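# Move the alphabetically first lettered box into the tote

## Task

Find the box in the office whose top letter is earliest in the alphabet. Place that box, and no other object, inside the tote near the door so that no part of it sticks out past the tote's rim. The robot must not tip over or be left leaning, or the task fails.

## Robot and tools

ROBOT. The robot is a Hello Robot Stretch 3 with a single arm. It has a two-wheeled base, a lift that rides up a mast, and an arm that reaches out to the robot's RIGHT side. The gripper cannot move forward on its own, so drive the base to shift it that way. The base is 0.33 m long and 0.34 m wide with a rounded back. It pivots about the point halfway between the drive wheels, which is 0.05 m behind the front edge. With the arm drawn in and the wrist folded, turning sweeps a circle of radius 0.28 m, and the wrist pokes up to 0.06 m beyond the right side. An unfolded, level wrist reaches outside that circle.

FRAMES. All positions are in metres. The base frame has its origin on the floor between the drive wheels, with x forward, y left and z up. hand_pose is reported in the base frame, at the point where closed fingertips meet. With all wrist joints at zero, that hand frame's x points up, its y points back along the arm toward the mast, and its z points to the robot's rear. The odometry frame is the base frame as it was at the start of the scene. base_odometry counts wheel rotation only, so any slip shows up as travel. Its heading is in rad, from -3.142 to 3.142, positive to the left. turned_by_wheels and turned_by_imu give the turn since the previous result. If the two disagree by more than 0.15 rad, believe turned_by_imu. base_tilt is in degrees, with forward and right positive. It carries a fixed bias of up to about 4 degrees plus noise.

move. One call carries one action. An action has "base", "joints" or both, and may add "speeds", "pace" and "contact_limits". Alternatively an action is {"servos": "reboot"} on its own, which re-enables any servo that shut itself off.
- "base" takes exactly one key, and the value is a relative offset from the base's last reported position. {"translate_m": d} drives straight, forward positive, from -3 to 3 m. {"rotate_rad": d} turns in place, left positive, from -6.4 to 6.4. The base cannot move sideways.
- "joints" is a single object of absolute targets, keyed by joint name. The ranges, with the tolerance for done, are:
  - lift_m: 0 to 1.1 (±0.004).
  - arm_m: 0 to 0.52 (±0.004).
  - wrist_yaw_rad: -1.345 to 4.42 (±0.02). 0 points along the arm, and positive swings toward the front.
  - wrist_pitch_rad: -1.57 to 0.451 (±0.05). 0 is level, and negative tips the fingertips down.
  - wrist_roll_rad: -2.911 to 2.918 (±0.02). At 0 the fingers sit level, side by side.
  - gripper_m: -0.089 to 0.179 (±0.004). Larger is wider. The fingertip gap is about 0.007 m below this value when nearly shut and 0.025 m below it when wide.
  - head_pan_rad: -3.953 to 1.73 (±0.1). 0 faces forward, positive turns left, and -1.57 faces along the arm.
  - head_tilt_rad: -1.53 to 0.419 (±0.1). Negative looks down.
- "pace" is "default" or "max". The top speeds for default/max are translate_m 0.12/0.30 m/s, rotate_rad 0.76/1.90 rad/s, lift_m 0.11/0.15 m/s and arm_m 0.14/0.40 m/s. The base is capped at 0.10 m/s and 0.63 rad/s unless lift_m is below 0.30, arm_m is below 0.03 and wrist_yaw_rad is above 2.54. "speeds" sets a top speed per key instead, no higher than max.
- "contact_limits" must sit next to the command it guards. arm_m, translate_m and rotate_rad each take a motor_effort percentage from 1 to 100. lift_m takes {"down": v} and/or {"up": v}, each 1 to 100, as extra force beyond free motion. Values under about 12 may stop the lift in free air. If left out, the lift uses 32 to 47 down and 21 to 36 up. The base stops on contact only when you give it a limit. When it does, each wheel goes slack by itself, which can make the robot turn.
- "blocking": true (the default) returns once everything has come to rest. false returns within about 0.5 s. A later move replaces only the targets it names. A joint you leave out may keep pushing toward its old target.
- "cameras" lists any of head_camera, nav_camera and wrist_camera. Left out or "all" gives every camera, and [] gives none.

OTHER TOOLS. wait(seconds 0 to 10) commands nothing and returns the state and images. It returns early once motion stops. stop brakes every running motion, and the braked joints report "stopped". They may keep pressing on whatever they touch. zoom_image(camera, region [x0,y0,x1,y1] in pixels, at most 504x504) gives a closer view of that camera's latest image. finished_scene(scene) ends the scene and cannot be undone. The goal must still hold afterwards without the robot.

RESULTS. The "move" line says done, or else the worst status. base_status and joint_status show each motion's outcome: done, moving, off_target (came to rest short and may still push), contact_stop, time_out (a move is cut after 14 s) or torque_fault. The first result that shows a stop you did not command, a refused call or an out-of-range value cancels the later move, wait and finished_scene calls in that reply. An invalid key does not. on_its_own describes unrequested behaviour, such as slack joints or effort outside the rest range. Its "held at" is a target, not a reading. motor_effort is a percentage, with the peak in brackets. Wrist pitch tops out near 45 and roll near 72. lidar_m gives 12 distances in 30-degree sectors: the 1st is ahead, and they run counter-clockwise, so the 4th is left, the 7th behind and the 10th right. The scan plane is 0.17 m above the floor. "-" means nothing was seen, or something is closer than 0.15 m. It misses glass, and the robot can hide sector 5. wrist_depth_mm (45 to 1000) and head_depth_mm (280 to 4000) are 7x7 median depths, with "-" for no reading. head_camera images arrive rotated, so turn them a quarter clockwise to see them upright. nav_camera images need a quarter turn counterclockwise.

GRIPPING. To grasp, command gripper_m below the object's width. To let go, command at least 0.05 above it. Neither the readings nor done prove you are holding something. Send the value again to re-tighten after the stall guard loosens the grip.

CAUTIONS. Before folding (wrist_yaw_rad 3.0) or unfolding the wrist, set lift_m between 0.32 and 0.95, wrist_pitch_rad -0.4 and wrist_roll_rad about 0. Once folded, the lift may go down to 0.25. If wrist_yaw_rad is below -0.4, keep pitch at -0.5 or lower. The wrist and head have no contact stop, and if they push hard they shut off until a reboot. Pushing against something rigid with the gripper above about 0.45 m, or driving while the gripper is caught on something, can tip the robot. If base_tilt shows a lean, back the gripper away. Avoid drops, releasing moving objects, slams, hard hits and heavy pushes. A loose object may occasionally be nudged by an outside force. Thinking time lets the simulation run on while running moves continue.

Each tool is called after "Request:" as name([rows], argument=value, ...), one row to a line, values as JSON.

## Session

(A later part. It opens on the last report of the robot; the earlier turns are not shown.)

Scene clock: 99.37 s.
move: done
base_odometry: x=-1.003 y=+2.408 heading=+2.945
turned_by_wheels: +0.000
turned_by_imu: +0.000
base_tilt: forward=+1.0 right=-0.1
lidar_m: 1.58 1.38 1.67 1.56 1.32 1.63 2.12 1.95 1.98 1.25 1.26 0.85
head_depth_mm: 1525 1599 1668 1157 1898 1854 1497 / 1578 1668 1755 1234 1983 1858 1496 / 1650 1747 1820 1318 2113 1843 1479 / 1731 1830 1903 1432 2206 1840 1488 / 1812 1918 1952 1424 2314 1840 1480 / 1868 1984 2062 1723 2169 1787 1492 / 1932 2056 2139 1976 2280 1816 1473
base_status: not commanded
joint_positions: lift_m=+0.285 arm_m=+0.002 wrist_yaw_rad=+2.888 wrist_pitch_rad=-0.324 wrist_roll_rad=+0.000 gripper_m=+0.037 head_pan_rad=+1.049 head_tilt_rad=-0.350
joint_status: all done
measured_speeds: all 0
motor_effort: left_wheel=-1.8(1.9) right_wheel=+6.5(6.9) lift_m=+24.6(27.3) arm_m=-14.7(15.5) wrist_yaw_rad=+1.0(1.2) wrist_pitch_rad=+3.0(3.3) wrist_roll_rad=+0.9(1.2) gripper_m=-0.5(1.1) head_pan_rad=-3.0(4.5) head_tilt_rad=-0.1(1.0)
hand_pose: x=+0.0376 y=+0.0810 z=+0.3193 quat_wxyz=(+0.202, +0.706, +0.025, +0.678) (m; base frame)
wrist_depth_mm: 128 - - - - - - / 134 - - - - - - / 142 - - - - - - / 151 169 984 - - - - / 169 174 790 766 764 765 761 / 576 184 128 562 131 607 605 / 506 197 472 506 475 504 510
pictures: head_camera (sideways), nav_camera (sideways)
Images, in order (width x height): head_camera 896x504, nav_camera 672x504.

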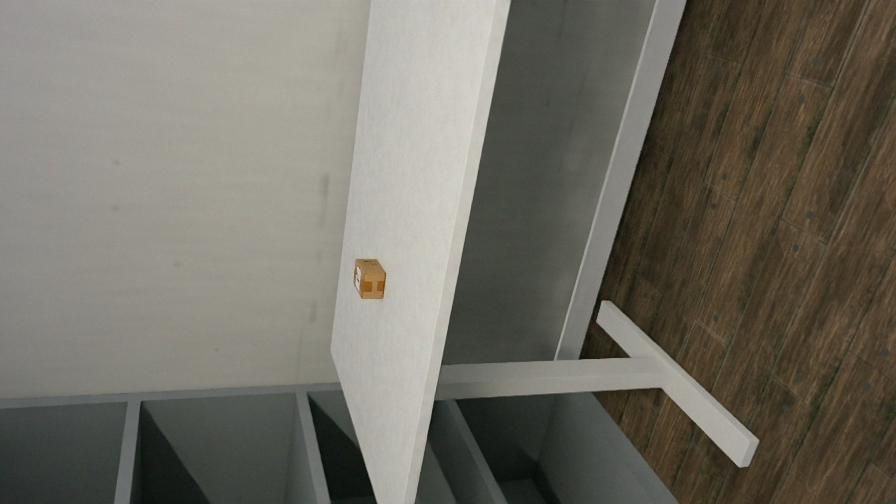

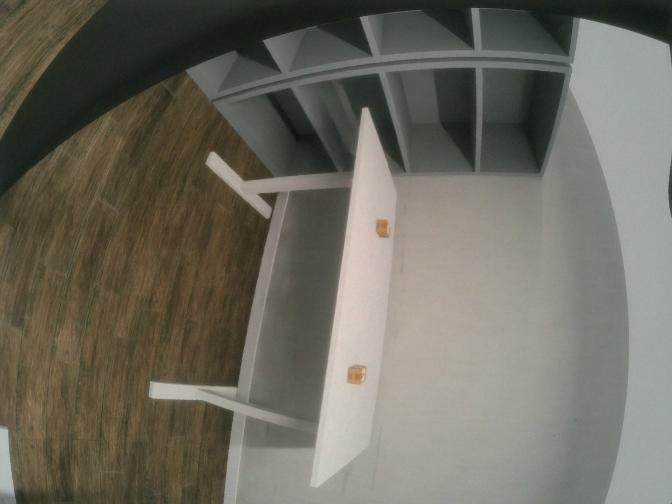

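Request:
zoom_image(camera="head_camera", region=[340, 240, 400, 320])

Request:
move(joints={"head_pan_rad": 0.55}, pace="max", cameras=["head_camera"])

Request:
zoom_image(camera="head_camera", region=[320, 150, 460, 380])

Request:
move(joints={"head_pan_rad": -1.55}, pace="max", cameras=["head_camera"])

Request:
zoom_image(camera="head_camera", region=[320, 150, 460, 380])

Request:
move(joints={"head_pan_rad": -0.9}, pace="max", cameras=["head_camera"])

Request:
zoom_image(camera="head_camera", region=[430, 200, 550, 320])

Scaled by 6.300 from the camera's 896x504 image, which has a finer 1280x720 frame.

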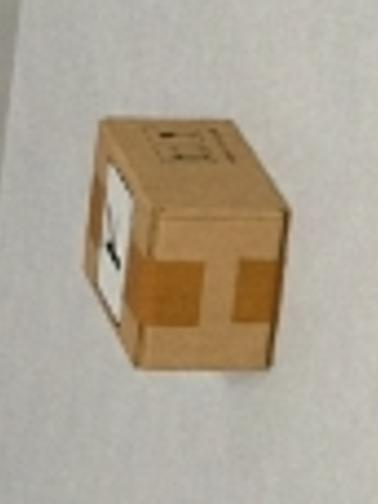

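Scene clock: 106.27 s.
move: done
base_odometry: x=-1.003 y=+2.408 heading=+2.945
turned_by_wheels: +0.000
turned_by_imu: +0.001
base_tilt: forward=+1.0 right=+0.0
lidar_m: 1.58 1.39 1.67 1.57 1.32 1.63 2.12 1.95 1.97 1.25 1.26 0.85
head_depth_mm: 1569 1668 1783 1910 2033 1864 1503 / 1572 1647 1758 1447 2022 1847 1491 / 1545 1652 1738 1316 1986 1723 1488 / 1548 1640 1729 1217 1994 1858 1483 / 1556 1624 1726 1173 1987 1840 1484 / 1530 1628 1705 1197 1981 1836 1494 / 1539 1622 1688 1191 1970 1835 1474
base_status: not commanded
joint_positions: lift_m=+0.285 arm_m=+0.002 wrist_yaw_rad=+2.888 wrist_pitch_rad=-0.324 wrist_roll_rad=+0.000 gripper_m=+0.037 head_pan_rad=+0.540 head_tilt_rad=-0.350
joint_status: all done
measured_speeds: all 0
motor_effort: left_wheel=-1.7(1.9) right_wheel=+6.9(6.9) lift_m=+20.6(20.8) arm_m=-12.2(12.8) wrist_yaw_rad=+0.5(1.0) wrist_pitch_rad=+2.9(3.3) wrist_roll_rad=+0.8(1.0) gripper_m=-0.8(1.2) head_pan_rad=-1.9(4.7) head_tilt_rad=-1.5(2.2)
hand_pose: x=+0.0376 y=+0.0810 z=+0.3193 quat_wxyz=(+0.202, +0.706, +0.025, +0.678) (m; base frame)
wrist_depth_mm: 128 - - - - - - / 134 - - - - - - / 142 - - - - - - / 151 170 - - - - - / 169 174 795 752 756 765 758 / 578 185 128 562 131 604 615 / 498 197 470 504 476 505 506
pictures: head_camera (sideways)
Images, in order (width x height): head_camera 896x504.

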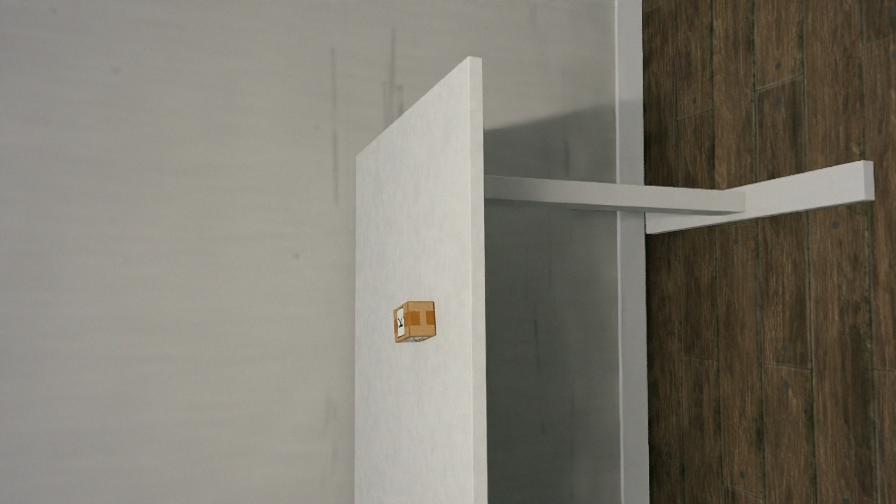

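Scaled by 2.191 from the camera's 896x504 image, which has a finer 1280x720 frame.

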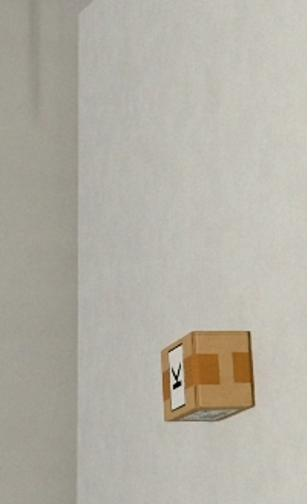

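Scene clock: 107.40 s.
move: done
base_odometry: x=-1.003 y=+2.408 heading=+2.945
turned_by_wheels: +0.000
turned_by_imu: +0.000
base_tilt: forward=+0.9 right=-0.3
lidar_m: 1.59 1.38 1.67 1.56 1.32 1.63 2.12 1.95 1.97 1.25 1.26 0.85
head_depth_mm: 1617 1769 1935 1022 2257 1876 1514 / 1525 1627 1748 1022 1326 1500 1455 / 1407 1500 1576 1005 747 1860 1504 / 1320 1396 1474 973 677 1787 1503 / 1231 1301 1396 998 673 1671 1474 / 1167 1226 1299 991 670 1566 1483 / 1103 1154 1221 984 668 561 1474
base_status: not commanded
joint_positions: lift_m=+0.285 arm_m=+0.002 wrist_yaw_rad=+2.888 wrist_pitch_rad=-0.324 wrist_roll_rad=+0.000 gripper_m=+0.037 head_pan_rad=-1.603 head_tilt_rad=-0.350
joint_status: all done
measured_speeds: all 0
motor_effort: left_wheel=-1.7(1.9) right_wheel=+6.8(7.0) lift_m=+20.6(20.8) arm_m=-11.2(12.3) wrist_yaw_rad=+1.2(1.3) wrist_pitch_rad=+3.1(3.2) wrist_roll_rad=+0.9(1.1) gripper_m=-0.5(1.2) head_pan_rad=+1.9(4.7) head_tilt_rad=-1.7(2.2)
hand_pose: x=+0.0376 y=+0.0810 z=+0.3193 quat_wxyz=(+0.202, +0.706, +0.025, +0.678) (m; base frame)
wrist_depth_mm: 128 - - - - - - / 134 - - - - - - / 142 - - - - - - / 151 169 - 997 - - - / 169 174 800 744 753 763 763 / 583 185 128 559 131 611 606 / 504 197 478 507 471 505 509
pictures: head_camera (sideways)
Images, in order (width x height): head_camera 896x504.

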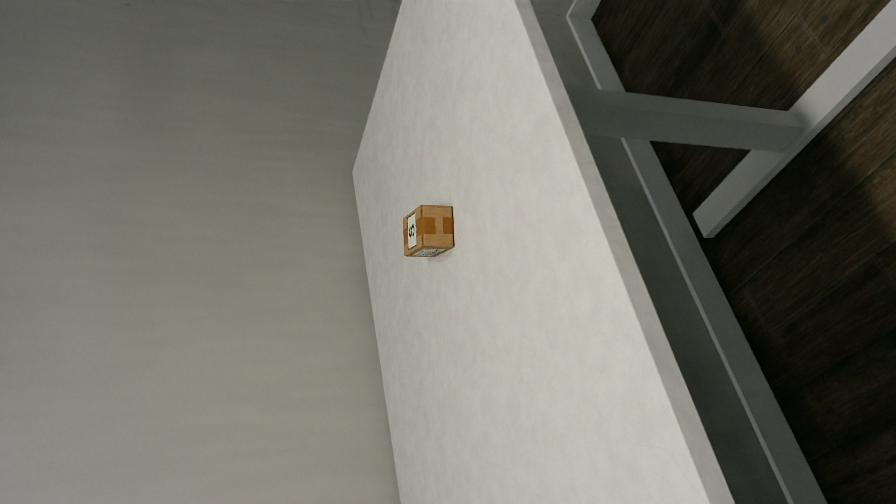

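Scaled by 2.191 from the camera's 896x504 image, which has a finer 1280x720 frame.

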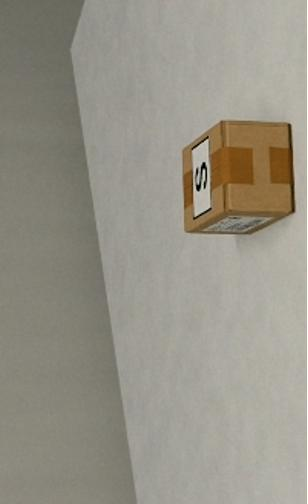

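Scene clock: 108.27 s.
move: done
base_odometry: x=-1.003 y=+2.408 heading=+2.945
turned_by_wheels: +0.000
turned_by_imu: +0.000
base_tilt: forward=+0.8 right=-0.1
lidar_m: 1.58 1.39 1.67 1.56 1.32 1.63 2.12 1.95 1.97 1.25 1.26 0.85
head_depth_mm: 1043 1107 1169 1021 683 552 1508 / 1048 1112 1175 1014 680 550 1501 / 1058 1120 1186 1007 676 549 1496 / 1063 1128 1200 1004 673 547 1485 / 1069 1134 1207 995 670 566 1473 / 1080 1137 1215 995 667 565 1091 / 1084 1143 1223 980 667 561 1477
base_status: not commanded
joint_positions: lift_m=+0.285 arm_m=+0.002 wrist_yaw_rad=+2.888 wrist_pitch_rad=-0.324 wrist_roll_rad=+0.000 gripper_m=+0.037 head_pan_rad=-0.911 head_tilt_rad=-0.350
joint_status: all done
measured_speeds: all 0
motor_effort: left_wheel=-1.7(2.0) right_wheel=+7.0(7.1) lift_m=+20.4(21.0) arm_m=-11.0(11.6) wrist_yaw_rad=+0.6(1.3) wrist_pitch_rad=+2.9(3.4) wrist_roll_rad=+0.8(1.0) gripper_m=-0.4(1.6) head_pan_rad=+3.1(4.6) head_tilt_rad=-0.3(2.4)
hand_pose: x=+0.0376 y=+0.0810 z=+0.3193 quat_wxyz=(+0.202, +0.706, +0.025, +0.678) (m; base frame)
wrist_depth_mm: 128 - - - - - - / 134 - - - - - - / 142 - - - - - - / 151 170 996 - - 991 - / 168 174 784 758 763 755 760 / 575 185 128 555 131 606 605 / 503 197 475 509 478 506 505
pictures: head_camera (sideways)
Images, in order (width x height): head_camera 896x504.

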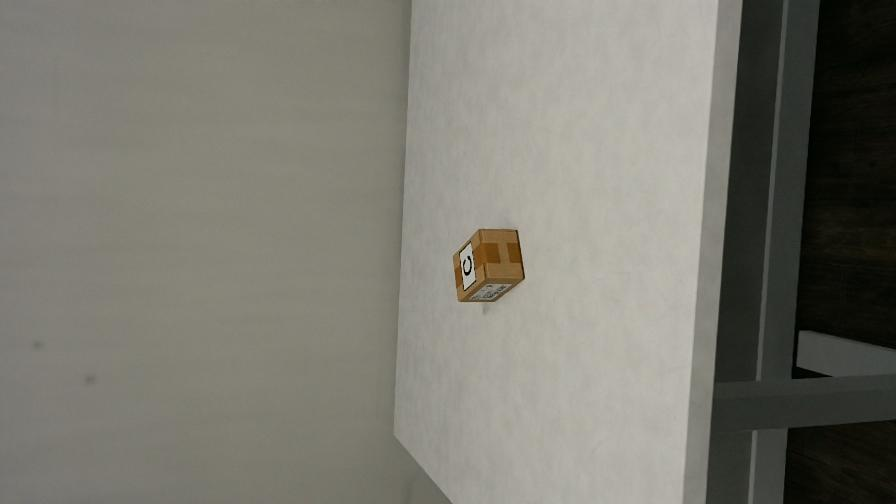

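Scaled by 4.200 from the camera's 896x504 image, which has a finer 1280x720 frame.

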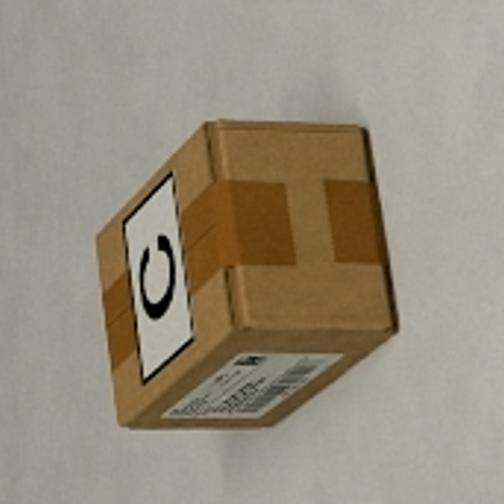

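Request:
move(base={"rotate_rad": 1.151}, joints={"head_pan_rad": -0.065}, pace="max", cameras=[])

Request:
move(base={"translate_m": 0.42}, pace="max", cameras=["head_camera"])

Request:
zoom_image(camera="head_camera", region=[380, 192, 500, 312])

Scene clock: 141.20 s.
move: done
base_odometry: x=-1.003 y=+2.408 heading=-2.187
turned_by_wheels: +1.151
turned_by_imu: +1.146
base_tilt: forward=+0.9 right=-0.3
lidar_m: 1.67 1.56 1.32 1.63 2.05 1.95 1.25 1.29 1.26 0.85 1.72 1.38
head_depth_mm: 1542 1613 1685 1226 1895 1849 1504 / 1605 1689 1753 1220 1993 1861 1494 / 1680 1775 1838 1316 2125 1855 1488 / 1758 1881 1928 1418 2222 1829 1484 / 1843 1970 2018 1700 2171 1833 1481 / 1901 2001 2097 2025 2275 1815 1479 / 1972 2122 2207 1965 2290 1824 1481
base_status: done
joint_positions: lift_m=+0.285 arm_m=+0.002 wrist_yaw_rad=+2.888 wrist_pitch_rad=-0.324 wrist_roll_rad=+0.000 gripper_m=+0.037 head_pan_rad=-0.052 head_tilt_rad=-0.350
joint_status: all done
measured_speeds: translate_m=+0.000 rotate_rad=+0.000 lift_m=+0.000 arm_m=+0.000 wrist_yaw_rad=+0.000 wrist_pitch_rad=+0.000 wrist_roll_rad=+0.000 head_pan_rad=-0.024 head_tilt_rad=+0.000
motor_effort: left_wheel=-8.8(16.4) right_wheel=+8.9(16.6) lift_m=+23.6(23.6) arm_m=-16.9(16.9) wrist_yaw_rad=+0.6(1.2) wrist_pitch_rad=+3.2(3.4) wrist_roll_rad=+0.8(1.0) gripper_m=+0.5(1.1) head_pan_rad=-2.5(4.6) head_tilt_rad=-1.8(2.7)
hand_pose: x=+0.0376 y=+0.0810 z=+0.3193 quat_wxyz=(+0.202, +0.706, +0.025, +0.678) (m; base frame)
wrist_depth_mm: 128 - - - - - - / 134 - - - - - - / 142 - - - - - - / 151 169 999 - - 997 - / 168 174 792 743 764 763 761 / 577 184 128 561 131 605 605 / 499 197 471 503 470 503 506
pictures: none
No camera images: "cameras" was empty.

Scene clock: 143.90 s.
move: done
base_odometry: x=-1.246 y=+2.066 heading=-2.188
turned_by_wheels: +0.000
turned_by_imu: +0.000
base_tilt: forward=+0.9 right=-0.2
lidar_m: 1.26 1.22 1.55 1.19 1.83 2.32 1.65 1.53 1.01 1.49 1.08 1.45
head_depth_mm: 1214 1277 1331 1153 769 1604 1489 / 1263 1333 1410 1137 764 1680 1496 / 1327 1397 1475 1142 801 1749 1476 / 1389 1456 1551 1076 835 1826 1476 / 1454 1536 1628 1117 879 1830 1496 / 1515 1616 1703 1115 1375 1520 1471 / 1538 1677 1751 1106 2026 1763 1477
base_status: done
joint_positions: lift_m=+0.285 arm_m=+0.002 wrist_yaw_rad=+2.888 wrist_pitch_rad=-0.324 wrist_roll_rad=+0.000 gripper_m=+0.037 head_pan_rad=-0.064 head_tilt_rad=-0.350
joint_status: not commanded
measured_speeds: all 0
motor_effort: left_wheel=-0.3(9.7) right_wheel=+9.1(20.3) lift_m=+27.8(28.0) arm_m=-22.7(23.6) wrist_yaw_rad=+0.4(1.2) wrist_pitch_rad=+3.0(3.4) wrist_roll_rad=+0.9(1.2) gripper_m=+0.0(1.1) head_pan_rad=-2.8(4.4) head_tilt_rad=-0.1(2.0)
hand_pose: x=+0.0376 y=+0.0810 z=+0.3193 quat_wxyz=(+0.202, +0.706, +0.025, +0.678) (m; base frame)
wrist_depth_mm: 128 - - - - - - / 134 - - - - - - / 142 - - - - - - / 152 169 - - - - - / 169 174 792 753 760 763 772 / 579 184 128 558 131 607 610 / 502 196 470 504 472 507 505
pictures: head_camera (sideways)
Images, in order (width x height): head_camera 896x504.

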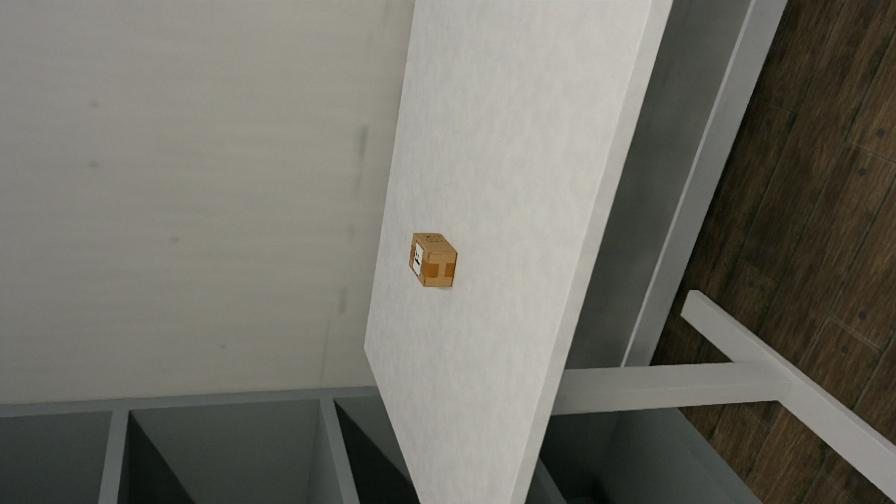

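Scaled by 4.200 from the camera's 896x504 image, which has a finer 1280x720 frame.

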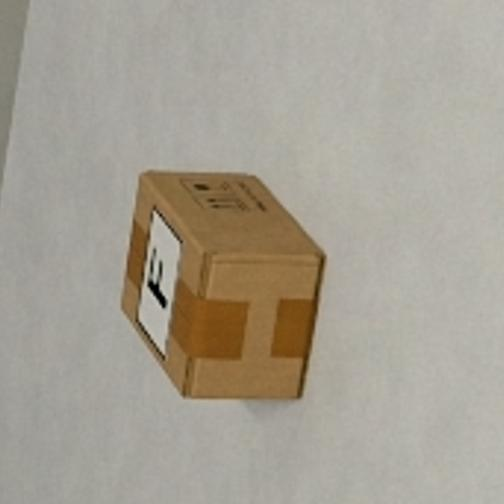

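Request:
move(base={"rotate_rad": 0.34}, joints={"head_pan_rad": -1.635, "head_tilt_rad": -0.5}, pace="max", cameras=[])

Request:
move(base={"translate_m": -0.373}, pace="max", cameras=[])

Request:
move(base={"rotate_rad": -0.857}, joints={"lift_m": 0.95}, pace="max", cameras=["head_camera"])

Request:
zoom_image(camera="head_camera", region=[348, 152, 548, 352])

Request:
move(joints={"wrist_pitch_rad": -0.4, "wrist_yaw_rad": 0.0, "gripper_m": 0.15}, pace="max", cameras=[])

Scene clock: 158.47 s.
move: done
base_odometry: x=-1.246 y=+2.066 heading=-1.848
turned_by_wheels: +0.340
turned_by_imu: +0.339
base_tilt: forward=+1.0 right=-0.2
lidar_m: 1.26 1.22 1.19 1.74 2.32 2.33 1.65 1.01 1.46 1.65 1.08 1.45
head_depth_mm: 1372 1449 1560 1663 1792 1583 1334 / 1478 1563 1676 1822 1915 1589 1340 / 1594 1697 1833 2004 1970 1594 1324 / 1707 1837 1991 2190 1961 1588 1336 / 1592 1730 1860 2039 1976 1586 1325 / 1471 1571 1672 930 1902 1572 1295 / 1374 1456 1496 834 1765 1411 1323
base_status: done
joint_positions: lift_m=+0.285 arm_m=+0.002 wrist_yaw_rad=+2.888 wrist_pitch_rad=-0.324 wrist_roll_rad=+0.000 gripper_m=+0.037 head_pan_rad=-1.673 head_tilt_rad=-0.501
joint_status: all done
measured_speeds: all 0
motor_effort: left_wheel=-8.7(15.2) right_wheel=+8.8(17.3) lift_m=+28.4(30.7) arm_m=-22.6(22.7) wrist_yaw_rad=+0.7(1.3) wrist_pitch_rad=+3.2(3.3) wrist_roll_rad=+0.6(1.2) gripper_m=+0.5(1.1) head_pan_rad=+1.9(4.7) head_tilt_rad=-1.6(4.8)
hand_pose: x=+0.0376 y=+0.0810 z=+0.3193 quat_wxyz=(+0.202, +0.706, +0.025, +0.678) (m; base frame)
wrist_depth_mm: 128 - - - - - - / 134 - - - - - - / 142 - - - - - - / 151 169 989 - - - 956 / 169 173 804 755 759 760 761 / 575 184 128 561 131 608 607 / 501 196 468 504 474 510 505
pictures: none
No camera images: "cameras" was empty.

Scene clock: 161.00 s.
move: done
base_odometry: x=-1.144 y=+2.424 heading=-1.848
turned_by_wheels: +0.000
turned_by_imu: +0.000
base_tilt: forward=+1.3 right=-0.2
lidar_m: 1.59 1.58 1.41 1.76 2.07 2.08 1.30 1.18 0.75 1.40 1.26 1.71
head_depth_mm: 1138 1201 1281 1354 540 1530 1331 / 1220 1303 1395 1507 559 1593 1330 / 1329 1424 1537 1692 1824 1597 1335 / 1457 1565 1720 1890 1927 1581 1324 / 1600 1746 1927 2164 1960 1587 1321 / 1677 1805 1944 2134 1945 1585 1323 / 1579 1684 1810 1965 1962 1575 1321
base_status: done
joint_positions: lift_m=+0.285 arm_m=+0.002 wrist_yaw_rad=+2.888 wrist_pitch_rad=-0.324 wrist_roll_rad=+0.000 gripper_m=+0.037 head_pan_rad=-1.639 head_tilt_rad=-0.501
joint_status: not commanded
measured_speeds: all 0
motor_effort: left_wheel=-7.1(15.4) right_wheel=+0.3(14.1) lift_m=+24.2(28.4) arm_m=-22.7(23.8) wrist_yaw_rad=+1.1(1.3) wrist_pitch_rad=+2.9(3.5) wrist_roll_rad=+1.0(1.2) gripper_m=-0.1(1.4) head_pan_rad=+3.5(4.8) head_tilt_rad=-1.9(3.5)
hand_pose: x=+0.0376 y=+0.0810 z=+0.3193 quat_wxyz=(+0.202, +0.706, +0.025, +0.678) (m; base frame)
wrist_depth_mm: 128 - - - - - - / 134 - - - - - - / 142 - - - - - - / 151 169 998 - 985 - - / 169 174 794 754 755 763 754 / 582 184 128 556 131 612 606 / 502 197 472 501 474 503 503
pictures: none
No camera images: "cameras" was empty.

Scene clock: 166.23 s.
move: done
base_odometry: x=-1.144 y=+2.424 heading=-2.705
turned_by_wheels: -0.857
turned_by_imu: -0.853
base_tilt: forward=+1.0 right=-0.1
lidar_m: 1.26 1.62 1.57 1.40 1.76 2.16 2.07 1.29 1.24 0.75 0.76 1.63
head_depth_mm: 990 1077 1071 718 538 - - / 991 1076 1071 714 537 1541 - / 987 1076 1064 709 536 1574 - / 986 1065 1056 704 534 1545 - / 982 1067 1054 708 532 480 - / 980 1066 1043 704 533 982 - / 985 1058 1116 700 530 1493 1361
base_status: done
joint_positions: lift_m=+0.950 arm_m=+0.002 wrist_yaw_rad=+2.888 wrist_pitch_rad=-0.324 wrist_roll_rad=+0.000 gripper_m=+0.037 head_pan_rad=-1.635 head_tilt_rad=-0.501
joint_status: all done
measured_speeds: all 0
motor_effort: left_wheel=+9.8(14.2) right_wheel=-7.8(16.4) lift_m=+29.4(32.5) arm_m=-21.0(23.7) wrist_yaw_rad=+1.0(1.4) wrist_pitch_rad=+3.0(3.4) wrist_roll_rad=+0.8(1.1) gripper_m=+0.2(1.3) head_pan_rad=+2.4(4.1) head_tilt_rad=+0.5(2.3)
hand_pose: x=+0.0376 y=+0.0810 z=+0.9842 quat_wxyz=(+0.202, +0.706, +0.025, +0.678) (m; base frame)
wrist_depth_mm: 128 - - - - - - / 134 - - - - - - / 142 - - - - - - / 152 169 - - - - - / - 174 - - - - - / - 185 127 - 131 - - / - 195 - - - - -
pictures: head_camera (sideways)
Images, in order (width x height): head_camera 896x504.

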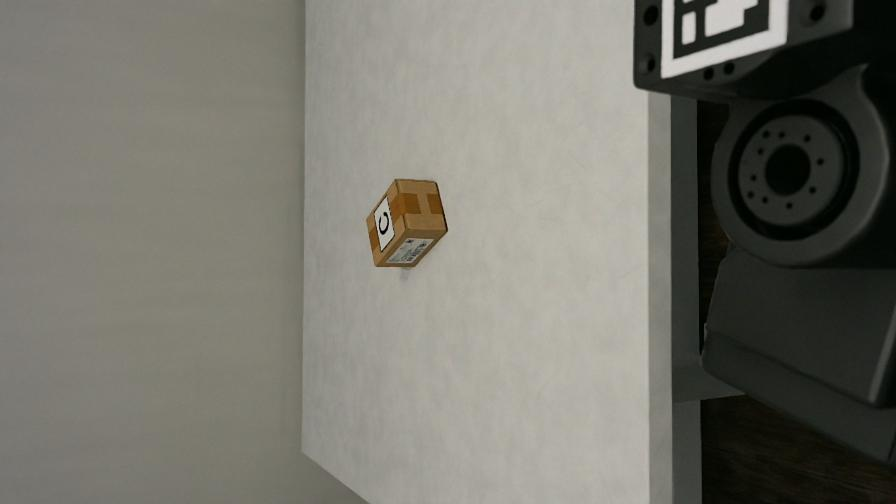

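Scaled by 2.520 from the camera's 896x504 image, which has a finer 1280x720 frame.

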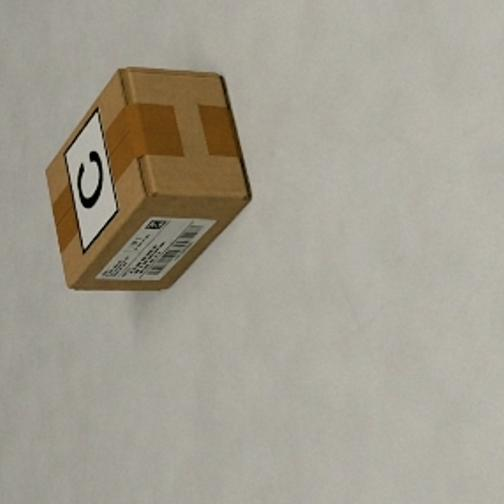

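Scene clock: 168.00 s.
move: done
base_odometry: x=-1.144 y=+2.424 heading=-2.705
turned_by_wheels: +0.000
turned_by_imu: +0.000
base_tilt: forward=+1.0 right=-0.1
lidar_m: 1.26 1.63 1.58 1.40 1.76 2.17 2.07 1.30 1.24 0.75 0.76 1.63
head_depth_mm: 996 1076 1069 715 539 - - / 991 1071 1064 712 538 481 - / 988 1075 1060 707 556 - - / 983 1070 1059 704 553 - - / 982 1063 1050 708 534 479 1263 / 981 1062 1045 706 533 997 1262 / 983 1060 1111 700 530 1486 1316
base_status: not commanded
joint_positions: lift_m=+0.950 arm_m=+0.002 wrist_yaw_rad=+0.003 wrist_pitch_rad=-0.414 wrist_roll_rad=+0.000 gripper_m=+0.150 head_pan_rad=-1.635 head_tilt_rad=-0.501
joint_status: all done
measured_speeds: all 0
motor_effort: left_wheel=+9.9(10.1) right_wheel=-8.2(8.5) lift_m=+29.4(29.8) arm_m=-19.8(21.3) wrist_yaw_rad=-2.3(7.3) wrist_pitch_rad=+2.4(5.2) wrist_roll_rad=+0.7(1.1) gripper_m=+0.4(92.8) head_pan_rad=+3.2(3.9) head_tilt_rad=+0.3(1.8)
hand_pose: x=-0.0207 y=-0.3716 z=+0.9636 quat_wxyz=(+0.693, +0.147, -0.691, -0.144) (m; base frame)
wrist_depth_mm: - - - - - - - / - - - 432 - - - / - - - - - - - / 247 248 249 249 250 250 251 / 206 207 207 208 217 209 209 / 200 124 733 - - 123 - / 107 - - - - - -
pictures: none
No camera images: "cameras" was empty.

Request:
move(base={"translate_m": -0.063}, joints={"lift_m": 1.085, "wrist_yaw_rad": 0.45}, pace="max", cameras=[])

Request:
move(joints={"arm_m": 0.482, "wrist_pitch_rad": -0.9}, pace="max", cameras=["wrist_camera", "head_camera"])

Scene clock: 185.57 s.
move: done
base_odometry: x=-1.087 y=+2.451 heading=-2.705
turned_by_wheels: +0.000
turned_by_imu: +0.001
base_tilt: forward=+1.0 right=-0.1
lidar_m: 1.32 1.67 1.60 1.40 1.73 2.10 2.01 1.24 1.24 1.19 0.76 1.63
head_depth_mm: 995 - - - - - - / 988 - - - - - - / 990 - - - - - 1297 / 989 - - - - - 1300 / 984 1068 - - - 1493 1324 / 983 1064 - 673 497 1022 1203 / 980 1066 1044 706 495 1457 1315
base_status: done
joint_positions: lift_m=+1.085 arm_m=+0.002 wrist_yaw_rad=+0.447 wrist_pitch_rad=-0.416 wrist_roll_rad=+0.000 gripper_m=+0.150 head_pan_rad=-1.635 head_tilt_rad=-0.501
joint_status: all done
measured_speeds: all 0
motor_effort: left_wheel=-5.9(7.5) right_wheel=-2.6(12.7) lift_m=+29.0(32.5) arm_m=-17.0(17.7) wrist_yaw_rad=+3.1(7.1) wrist_pitch_rad=+2.8(3.1) wrist_roll_rad=+0.9(1.1) gripper_m=+0.2(1.2) head_pan_rad=+2.8(4.2) head_tilt_rad=+1.4(2.0)
hand_pose: x=+0.0756 y=-0.3494 z=+1.0981 quat_wxyz=(+0.707, +0.296, -0.642, +0.011) (m; base frame)
wrist_depth_mm: - - - - - - - / - - - - - - - / - - - - - - - / - - - - - - - / - - - - - - - / - 123 - - - 122 - / 106 - - - - - -
pictures: none
No camera images: "cameras" was empty.

Scene clock: 188.07 s.
move: done
base_odometry: x=-1.087 y=+2.451 heading=-2.705
turned_by_wheels: +0.000
turned_by_imu: +0.000
base_tilt: forward=+0.8 right=-0.2
lidar_m: 1.32 1.67 1.60 1.40 1.72 2.10 2.01 1.24 1.24 1.18 0.77 1.63
head_depth_mm: 391 1093 1074 714 538 1497 1335 / 480 1078 1065 715 536 1518 1330 / 496 521 988 714 535 1500 1334 / 967 557 746 703 533 1490 1326 / 987 1066 981 707 533 1500 1330 / 983 1064 1047 705 532 1018 1206 / 983 1061 1040 701 530 1450 1328
base_status: not commanded
joint_positions: lift_m=+1.085 arm_m=+0.482 wrist_yaw_rad=+0.447 wrist_pitch_rad=-0.908 wrist_roll_rad=+0.000 gripper_m=+0.150 head_pan_rad=-1.635 head_tilt_rad=-0.501
joint_status: all done
measured_speeds: all 0
motor_effort: left_wheel=-5.9(6.1) right_wheel=-2.4(3.2) lift_m=+23.8(29.0) arm_m=+22.3(27.5) wrist_yaw_rad=+2.7(3.5) wrist_pitch_rad=+0.9(4.8) wrist_roll_rad=+1.0(1.2) gripper_m=+0.2(1.1) head_pan_rad=+3.1(4.8) head_tilt_rad=+1.7(2.6)
hand_pose: x=+0.0384 y=-0.7520 z=+1.0069 quat_wxyz=(+0.689, +0.443, -0.550, -0.162) (m; base frame)
wrist_depth_mm: - - - - - - - / - - - - - - - / - - - - - - - / 258 257 257 255 256 255 254 / 235 235 235 234 235 233 233 / 217 124 214 167 215 123 215 / 106 196 198 155 200 194 197
pictures: head_camera (sideways), wrist_camera
Images, in order (width x height): head_camera 896x504, wrist_camera 644x364.

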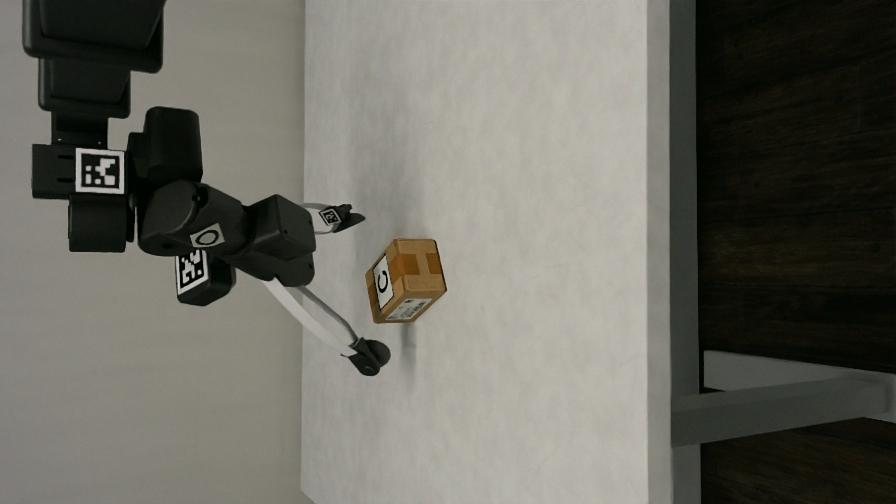

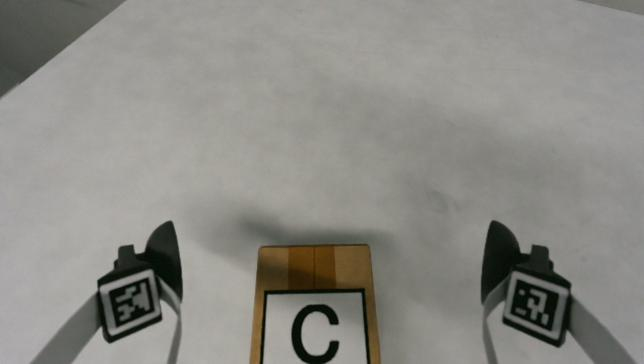

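Request:
move(joints={"arm_m": 0.462, "lift_m": 1.05}, cameras=["wrist_camera"])

Scene clock: 223.03 s.
move: done
base_odometry: x=-1.087 y=+2.451 heading=-2.705
turned_by_wheels: +0.000
turned_by_imu: +0.001
base_tilt: forward=+1.0 right=-0.2
lidar_m: 1.32 1.67 1.60 1.40 1.72 2.10 2.01 1.24 1.24 1.19 0.77 1.63
head_depth_mm: 985 289 1063 717 538 1507 1332 / 981 513 1066 714 537 1508 1322 / 969 504 993 710 535 1508 1329 / 987 537 583 700 533 1501 1329 / 986 1066 1051 698 533 1496 1326 / 984 1063 1045 703 531 1020 1198 / 983 1059 1041 703 529 1456 1325
base_status: not commanded
joint_positions: lift_m=+1.050 arm_m=+0.462 wrist_yaw_rad=+0.447 wrist_pitch_rad=-0.908 wrist_roll_rad=+0.000 gripper_m=+0.150 head_pan_rad=-1.635 head_tilt_rad=-0.501
joint_status: all done
measured_speeds: all 0
motor_effort: left_wheel=-5.9(6.1) right_wheel=-2.9(3.1) lift_m=+20.9(22.6) arm_m=-22.7(25.5) wrist_yaw_rad=+2.6(3.4) wrist_pitch_rad=+1.4(1.7) wrist_roll_rad=+0.7(1.1) gripper_m=+0.0(1.0) head_pan_rad=+0.5(3.4) head_tilt_rad=+2.1(3.7)
hand_pose: x=+0.0384 y=-0.7320 z=+0.9719 quat_wxyz=(+0.689, +0.443, -0.550, -0.162) (m; base frame)
wrist_depth_mm: - - - - - - - / 260 259 258 258 257 256 260 / 239 237 238 237 235 235 234 / 217 216 216 215 214 214 213 / 198 198 197 143 194 196 196 / 182 124 182 132 175 126 180 / 106 164 168 123 126 166 165
pictures: wrist_camera
Images, in order (width x height): wrist_camera 644x364.

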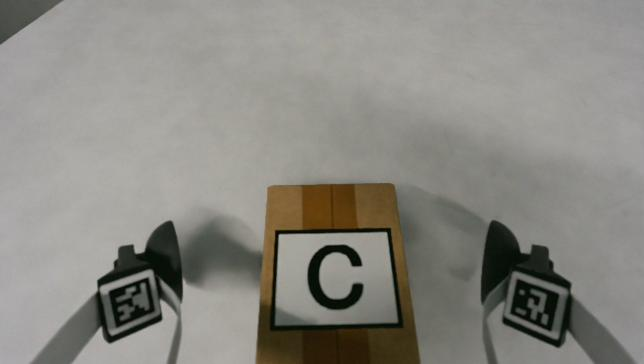

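Request:
move(joints={"lift_m": 1.012}, cameras=[])

Request:
move(joints={"gripper_m": 0.0}, cameras=[])

Request:
move(joints={"lift_m": 1.08}, cameras=["wrist_camera"])

Request:
move(joints={"arm_m": 0.01, "wrist_pitch_rad": -0.4}, pace="max", cameras=[])

Request:
move(joints={"lift_m": 0.95}, pace="max", cameras=[])

Request:
move(joints={"wrist_yaw_rad": 2.65, "head_pan_rad": 0.0, "head_tilt_rad": -0.4}, pace="max", cameras=["wrist_camera"])

Request:
move(base={"rotate_rad": 2.535}, joints={"lift_m": 0.285}, pace="max", cameras=["nav_camera"])

Scene clock: 242.27 s.
move: done
base_odometry: x=-1.087 y=+2.451 heading=-2.705
turned_by_wheels: +0.000
turned_by_imu: -0.001
base_tilt: forward=+0.5 right=-0.8
lidar_m: 1.32 1.67 1.60 1.39 1.72 2.10 2.01 1.24 1.24 1.19 0.77 1.63
head_depth_mm: 1008 1059 308 734 547 1569 1342 / 1007 495 968 732 548 1576 1348 / 1006 514 585 732 547 1554 1342 / 1004 1051 581 708 546 1551 1340 / 1001 1083 1028 695 545 1554 1335 / 999 1077 1098 727 544 1104 1226 / 993 1068 1097 728 545 1474 1332
base_status: not commanded
joint_positions: lift_m=+1.012 arm_m=+0.462 wrist_yaw_rad=+0.452 wrist_pitch_rad=-0.846 wrist_roll_rad=+0.003 gripper_m=+0.150 head_pan_rad=-1.635 head_tilt_rad=-0.499
joint_status: all done
measured_speeds: translate_m=+0.000 rotate_rad=+0.000 lift_m=-0.001 arm_m=+0.000 wrist_yaw_rad=+0.000 wrist_pitch_rad=+0.000 wrist_roll_rad=+0.000 head_pan_rad=+0.000 head_tilt_rad=+0.000
on_its_own: wrist_pitch_rad is at rest, and its effort (-10.4) is outside its rest range (-8 to +12)
motor_effort: left_wheel=-3.0(5.9) right_wheel=+1.1(3.0) lift_m=+6.5(21.0) arm_m=-16.4(17.4) wrist_yaw_rad=-0.6(3.1) wrist_pitch_rad=-10.4(11.2) wrist_roll_rad=-0.3(1.0) gripper_m=+0.5(2.1) head_pan_rad=+1.0(3.1) head_tilt_rad=+2.2(3.3)
hand_pose: x=+0.0447 y=-0.7437 z=+0.9430 quat_wxyz=(+0.693, +0.427, -0.564, -0.139) (m; base frame)
wrist_depth_mm: - - - - - - - / 256 255 253 252 258 256 255 / 230 229 228 227 225 225 224 / 205 204 204 140 202 201 200 / 183 180 179 126 178 181 181 / - 121 164 115 160 125 164 / 106 148 150 106 146 148 146
pictures: none
No camera images: "cameras" was empty.

Scene clock: 244.47 s.
move: done
base_odometry: x=-1.087 y=+2.451 heading=-2.705
turned_by_wheels: +0.000
turned_by_imu: +0.000
base_tilt: forward=+0.7 right=-0.7
lidar_m: 1.32 1.67 1.60 1.40 1.72 2.10 2.00 1.24 1.24 1.19 0.77 1.63
head_depth_mm: 1004 1054 308 727 546 1553 1335 / 1004 495 965 731 544 1562 1342 / 1003 514 586 726 544 1563 1333 / 998 1058 585 712 544 1555 1340 / 999 1082 1019 715 543 1525 1337 / 994 1078 1084 722 542 1020 1211 / 992 1072 1080 722 541 1479 1330
base_status: not commanded
joint_positions: lift_m=+1.012 arm_m=+0.462 wrist_yaw_rad=+0.453 wrist_pitch_rad=-0.821 wrist_roll_rad=+0.003 gripper_m=+0.002 head_pan_rad=-1.635 head_tilt_rad=-0.499
joint_status: all done
measured_speeds: all 0
on_its_own: wrist_pitch_rad is at rest, and its effort (-14.6) is outside its rest range (-8 to +12)
motor_effort: left_wheel=-3.0(3.2) right_wheel=+0.8(1.3) lift_m=+11.6(14.1) arm_m=-14.9(16.9) wrist_yaw_rad=-1.8(2.3) wrist_pitch_rad=-14.6(15.0) wrist_roll_rad=-0.3(0.5) gripper_m=-42.1(99.1) head_pan_rad=+2.4(2.4) head_tilt_rad=+2.3(3.0)
hand_pose: x=+0.0471 y=-0.7482 z=+0.9468 quat_wxyz=(+0.695, +0.420, -0.569, -0.130) (m; base frame)
wrist_depth_mm: - - - - - - - / 264 262 261 260 259 259 258 / 236 235 234 233 231 231 231 / 208 208 207 143 205 204 205 / 186 186 150 128 149 184 183 / 168 165 128 116 120 163 165 / 154 121 109 108 130 147 152
pictures: none
No camera images: "cameras" was empty.

Scene clock: 245.93 s.
move: done
base_odometry: x=-1.087 y=+2.451 heading=-2.705
turned_by_wheels: +0.000
turned_by_imu: +0.000
base_tilt: forward=+0.9 right=-0.1
lidar_m: 1.32 1.68 1.60 1.39 1.73 2.10 2.01 1.24 1.24 1.19 0.76 1.62
head_depth_mm: 966 1094 1073 717 541 1507 1332 / 510 1051 1068 716 540 1511 1329 / 478 498 993 712 535 1500 1329 / 966 531 613 686 533 1505 1328 / 986 1061 1057 703 532 1508 1332 / 986 1061 1043 707 533 1018 1208 / 980 1070 1048 706 530 1466 1327
base_status: not commanded
joint_positions: lift_m=+1.080 arm_m=+0.462 wrist_yaw_rad=+0.453 wrist_pitch_rad=-0.912 wrist_roll_rad=+0.003 gripper_m=+0.005 head_pan_rad=-1.635 head_tilt_rad=-0.499
joint_status: all done
measured_speeds: all 0
on_its_own: gripper_m is held at +0.004, not at your +0.000, by its stall guard, which is not easing now
motor_effort: left_wheel=-1.8(3.3) right_wheel=-1.4(1.8) lift_m=+29.6(31.2) arm_m=-9.3(14.9) wrist_yaw_rad=-2.0(2.6) wrist_pitch_rad=+2.0(14.9) wrist_roll_rad=-0.4(0.4) gripper_m=-20.8(42.6) head_pan_rad=+0.2(2.3) head_tilt_rad=+2.1(2.6)
hand_pose: x=+0.0388 y=-0.7310 z=+1.0014 quat_wxyz=(+0.688, +0.446, -0.549, -0.162) (m; base frame)
wrist_depth_mm: - - - - - - - / - - - - - - - / - - - - - 267 262 / 253 251 251 144 248 247 247 / 231 230 150 129 147 227 227 / 213 213 127 117 119 209 210 / 200 117 109 108 110 189 194
pictures: wrist_camera
Images, in order (width x height): wrist_camera 644x364.

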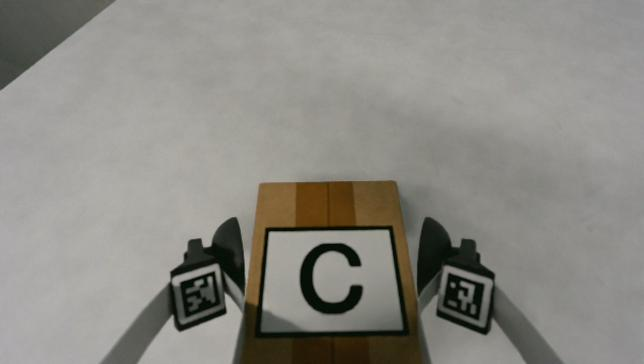

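Scene clock: 248.33 s.
move: done
base_odometry: x=-1.087 y=+2.451 heading=-2.705
turned_by_wheels: +0.000
turned_by_imu: +0.000
base_tilt: forward=+0.9 right=-0.2
lidar_m: 1.32 1.67 1.60 1.39 1.72 2.10 2.01 1.24 1.24 1.18 0.76 1.63
head_depth_mm: 995 - - - - - 1279 / 994 - - - - - 1263 / 996 - - - - - 1303 / 984 1061 - - - - 1332 / 986 1071 - 337 - 1500 1320 / 980 1062 - 330 315 1018 1207 / 980 1064 1047 705 481 1457 1327
base_status: not commanded
joint_positions: lift_m=+1.080 arm_m=+0.010 wrist_yaw_rad=+0.453 wrist_pitch_rad=-0.427 wrist_roll_rad=+0.003 gripper_m=+0.005 head_pan_rad=-1.635 head_tilt_rad=-0.499
joint_status: all done
measured_speeds: all 0
on_its_own: gripper_m is held at +0.004, not at your +0.000, by its stall guard, which is not easing now
motor_effort: left_wheel=-2.0(2.1) right_wheel=-1.6(2.0) lift_m=+26.2(29.7) arm_m=-20.0(26.0) wrist_yaw_rad=-1.4(2.5) wrist_pitch_rad=+4.6(7.2) wrist_roll_rad=-0.2(0.5) gripper_m=-20.5(22.3) head_pan_rad=+0.1(2.2) head_tilt_rad=-0.3(2.7)
hand_pose: x=+0.0761 y=-0.3558 z=+1.0907 quat_wxyz=(+0.706, +0.301, -0.641, +0.008) (m; base frame)
wrist_depth_mm: - - - - - - - / - - - - - - - / - - - - - - - / - - - 141 - - - / - - 137 129 131 - - / - 123 127 117 119 - - / - 121 107 108 108 - -
pictures: none
No camera images: "cameras" was empty.

Scene clock: 250.00 s.
move: done
base_odometry: x=-1.087 y=+2.451 heading=-2.705
turned_by_wheels: +0.000
turned_by_imu: +0.000
base_tilt: forward=+1.1 right=-0.1
lidar_m: 1.32 1.67 1.59 1.40 1.73 2.10 2.01 1.24 1.24 1.18 0.77 1.63
head_depth_mm: 990 1082 1076 719 560 - - / 994 1078 1069 716 540 484 - / 985 1072 1065 713 537 483 - / 988 1074 1059 709 554 - - / 984 1070 1062 710 552 - - / 987 1071 1050 707 532 385 1144 / 983 1060 1047 705 530 469 1321
base_status: not commanded
joint_positions: lift_m=+0.950 arm_m=+0.010 wrist_yaw_rad=+0.453 wrist_pitch_rad=-0.426 wrist_roll_rad=+0.003 gripper_m=+0.005 head_pan_rad=-1.635 head_tilt_rad=-0.499
joint_status: all done
measured_speeds: all 0
on_its_own: gripper_m is held at +0.004, not at your +0.000, by its stall guard, which is not easing now
motor_effort: left_wheel=-1.9(2.1) right_wheel=-1.4(1.8) lift_m=+22.8(24.2) arm_m=-3.5(19.7) wrist_yaw_rad=-1.8(2.2) wrist_pitch_rad=+4.5(5.0) wrist_roll_rad=-0.3(0.5) gripper_m=-20.3(22.1) head_pan_rad=-0.3(2.1) head_tilt_rad=-0.2(2.1)
hand_pose: x=+0.0762 y=-0.3559 z=+0.9609 quat_wxyz=(+0.706, +0.301, -0.641, +0.009) (m; base frame)
wrist_depth_mm: - - - - - - - / - - - - - - - / - - - - - - - / - 265 254 144 241 242 242 / - - 148 129 134 203 203 / - - 127 116 119 169 169 / - 121 107 108 109 - 160
pictures: none
No camera images: "cameras" was empty.

Scene clock: 252.10 s.
move: done
base_odometry: x=-1.087 y=+2.451 heading=-2.705
turned_by_wheels: +0.000
turned_by_imu: +0.000
base_tilt: forward=+1.1 right=-0.2
lidar_m: 1.32 1.67 1.60 1.40 1.73 2.11 2.01 1.24 1.24 1.18 0.76 1.63
head_depth_mm: 1470 1573 1680 1783 1999 1752 1436 / 1472 1577 1667 1133 1982 1754 1436 / 1488 1576 1639 1211 1958 1645 1381 / 1496 1581 1646 1208 2011 1750 1435 / 1495 1596 1669 1195 1983 1739 1417 / 1493 1617 1665 1197 2019 1720 1421 / 1509 1613 1654 1187 2013 1731 1417
base_status: not commanded
joint_positions: lift_m=+0.950 arm_m=+0.010 wrist_yaw_rad=+2.647 wrist_pitch_rad=-0.426 wrist_roll_rad=+0.003 gripper_m=+0.005 head_pan_rad=+0.016 head_tilt_rad=-0.400
joint_status: all done
measured_speeds: translate_m=+0.000 rotate_rad=+0.000 lift_m=+0.000 arm_m=+0.000 wrist_yaw_rad=+0.000 wrist_pitch_rad=+0.000 wrist_roll_rad=+0.000 head_pan_rad=-0.024 head_tilt_rad=+0.000
on_its_own: gripper_m is held at +0.004, not at your +0.000, by its stall guard, which is not easing now
motor_effort: left_wheel=-1.9(2.0) right_wheel=-1.4(1.9) lift_m=+27.7(27.9) arm_m=+17.4(17.4) wrist_yaw_rad=+3.4(11.9) wrist_pitch_rad=+4.7(4.9) wrist_roll_rad=-0.1(0.5) gripper_m=-21.6(22.2) head_pan_rad=-2.0(4.9) head_tilt_rad=+3.3(6.0)
hand_pose: x=+0.0849 y=+0.0416 z=+0.9609 quat_wxyz=(+0.315, +0.707, -0.025, +0.633) (m; base frame)
wrist_depth_mm: - - - - - - - / - - - - - - - / - - - - - - - / - - - - - - - / - - 137 129 150 - - / 211 - 127 117 119 - - / 200 117 107 108 108 - -
pictures: wrist_camera
Images, in order (width x height): wrist_camera 644x364.

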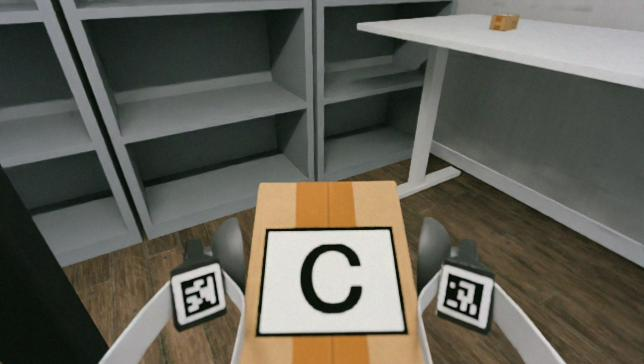

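Scene clock: 257.33 s.
move: done
base_odometry: x=-1.087 y=+2.451 heading=-0.170
turned_by_wheels: +2.535
turned_by_imu: +2.526
base_tilt: forward=+1.0 right=-0.2
lidar_m: 2.19 2.00 1.24 1.26 1.18 0.76 1.49 1.32 1.79 1.60 1.40 1.72
head_depth_mm: 2517 2740 2920 2724 1901 1767 1435 / 2368 2507 2731 2915 2275 1749 1432 / 2192 2363 2550 2759 2262 1739 1423 / 2054 2202 2357 2551 2252 1739 1422 / 1939 2074 2205 2373 2240 1730 1419 / 1838 1941 2074 2222 2223 1732 1424 / 1740 1826 1929 2083 2116 1745 1420
base_status: done
joint_positions: lift_m=+0.285 arm_m=+0.010 wrist_yaw_rad=+2.647 wrist_pitch_rad=-0.426 wrist_roll_rad=+0.003 gripper_m=+0.005 head_pan_rad=+0.000 head_tilt_rad=-0.400
joint_status: all done
measured_speeds: all 0
on_its_own: gripper_m is held at +0.004, not at your +0.000, by its stall guard, which is not easing now
motor_effort: left_wheel=-9.8(16.2) right_wheel=+10.1(14.0) lift_m=+22.2(26.1) arm_m=-19.5(24.4) wrist_yaw_rad=+3.6(3.9) wrist_pitch_rad=+4.2(4.9) wrist_roll_rad=-0.3(0.5) gripper_m=-21.3(22.3) head_pan_rad=-2.5(4.9) head_tilt_rad=+2.8(4.7)
hand_pose: x=+0.0848 y=+0.0416 z=+0.2960 quat_wxyz=(+0.314, +0.707, -0.025, +0.633) (m; base frame)
wrist_depth_mm: - - - - - - - / - - - - - - - / - - - - - - - / 808 817 809 816 814 814 807 / 652 644 148 129 150 647 640 / 212 538 127 117 119 532 535 / 201 117 109 108 110 444 456
pictures: nav_camera (sideways)
Images, in order (width x height): nav_camera 672x504.

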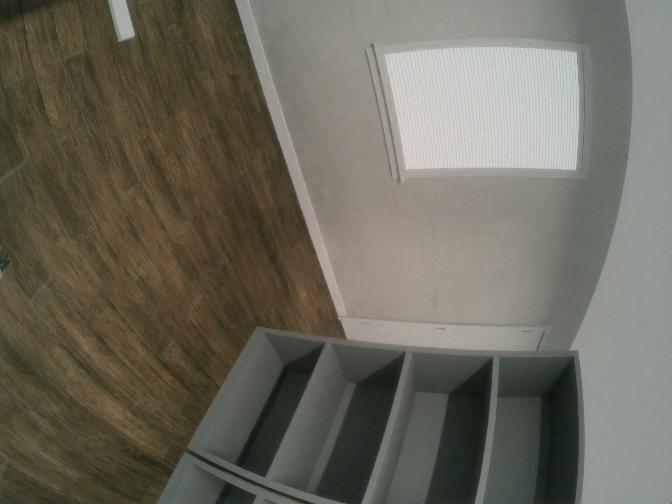

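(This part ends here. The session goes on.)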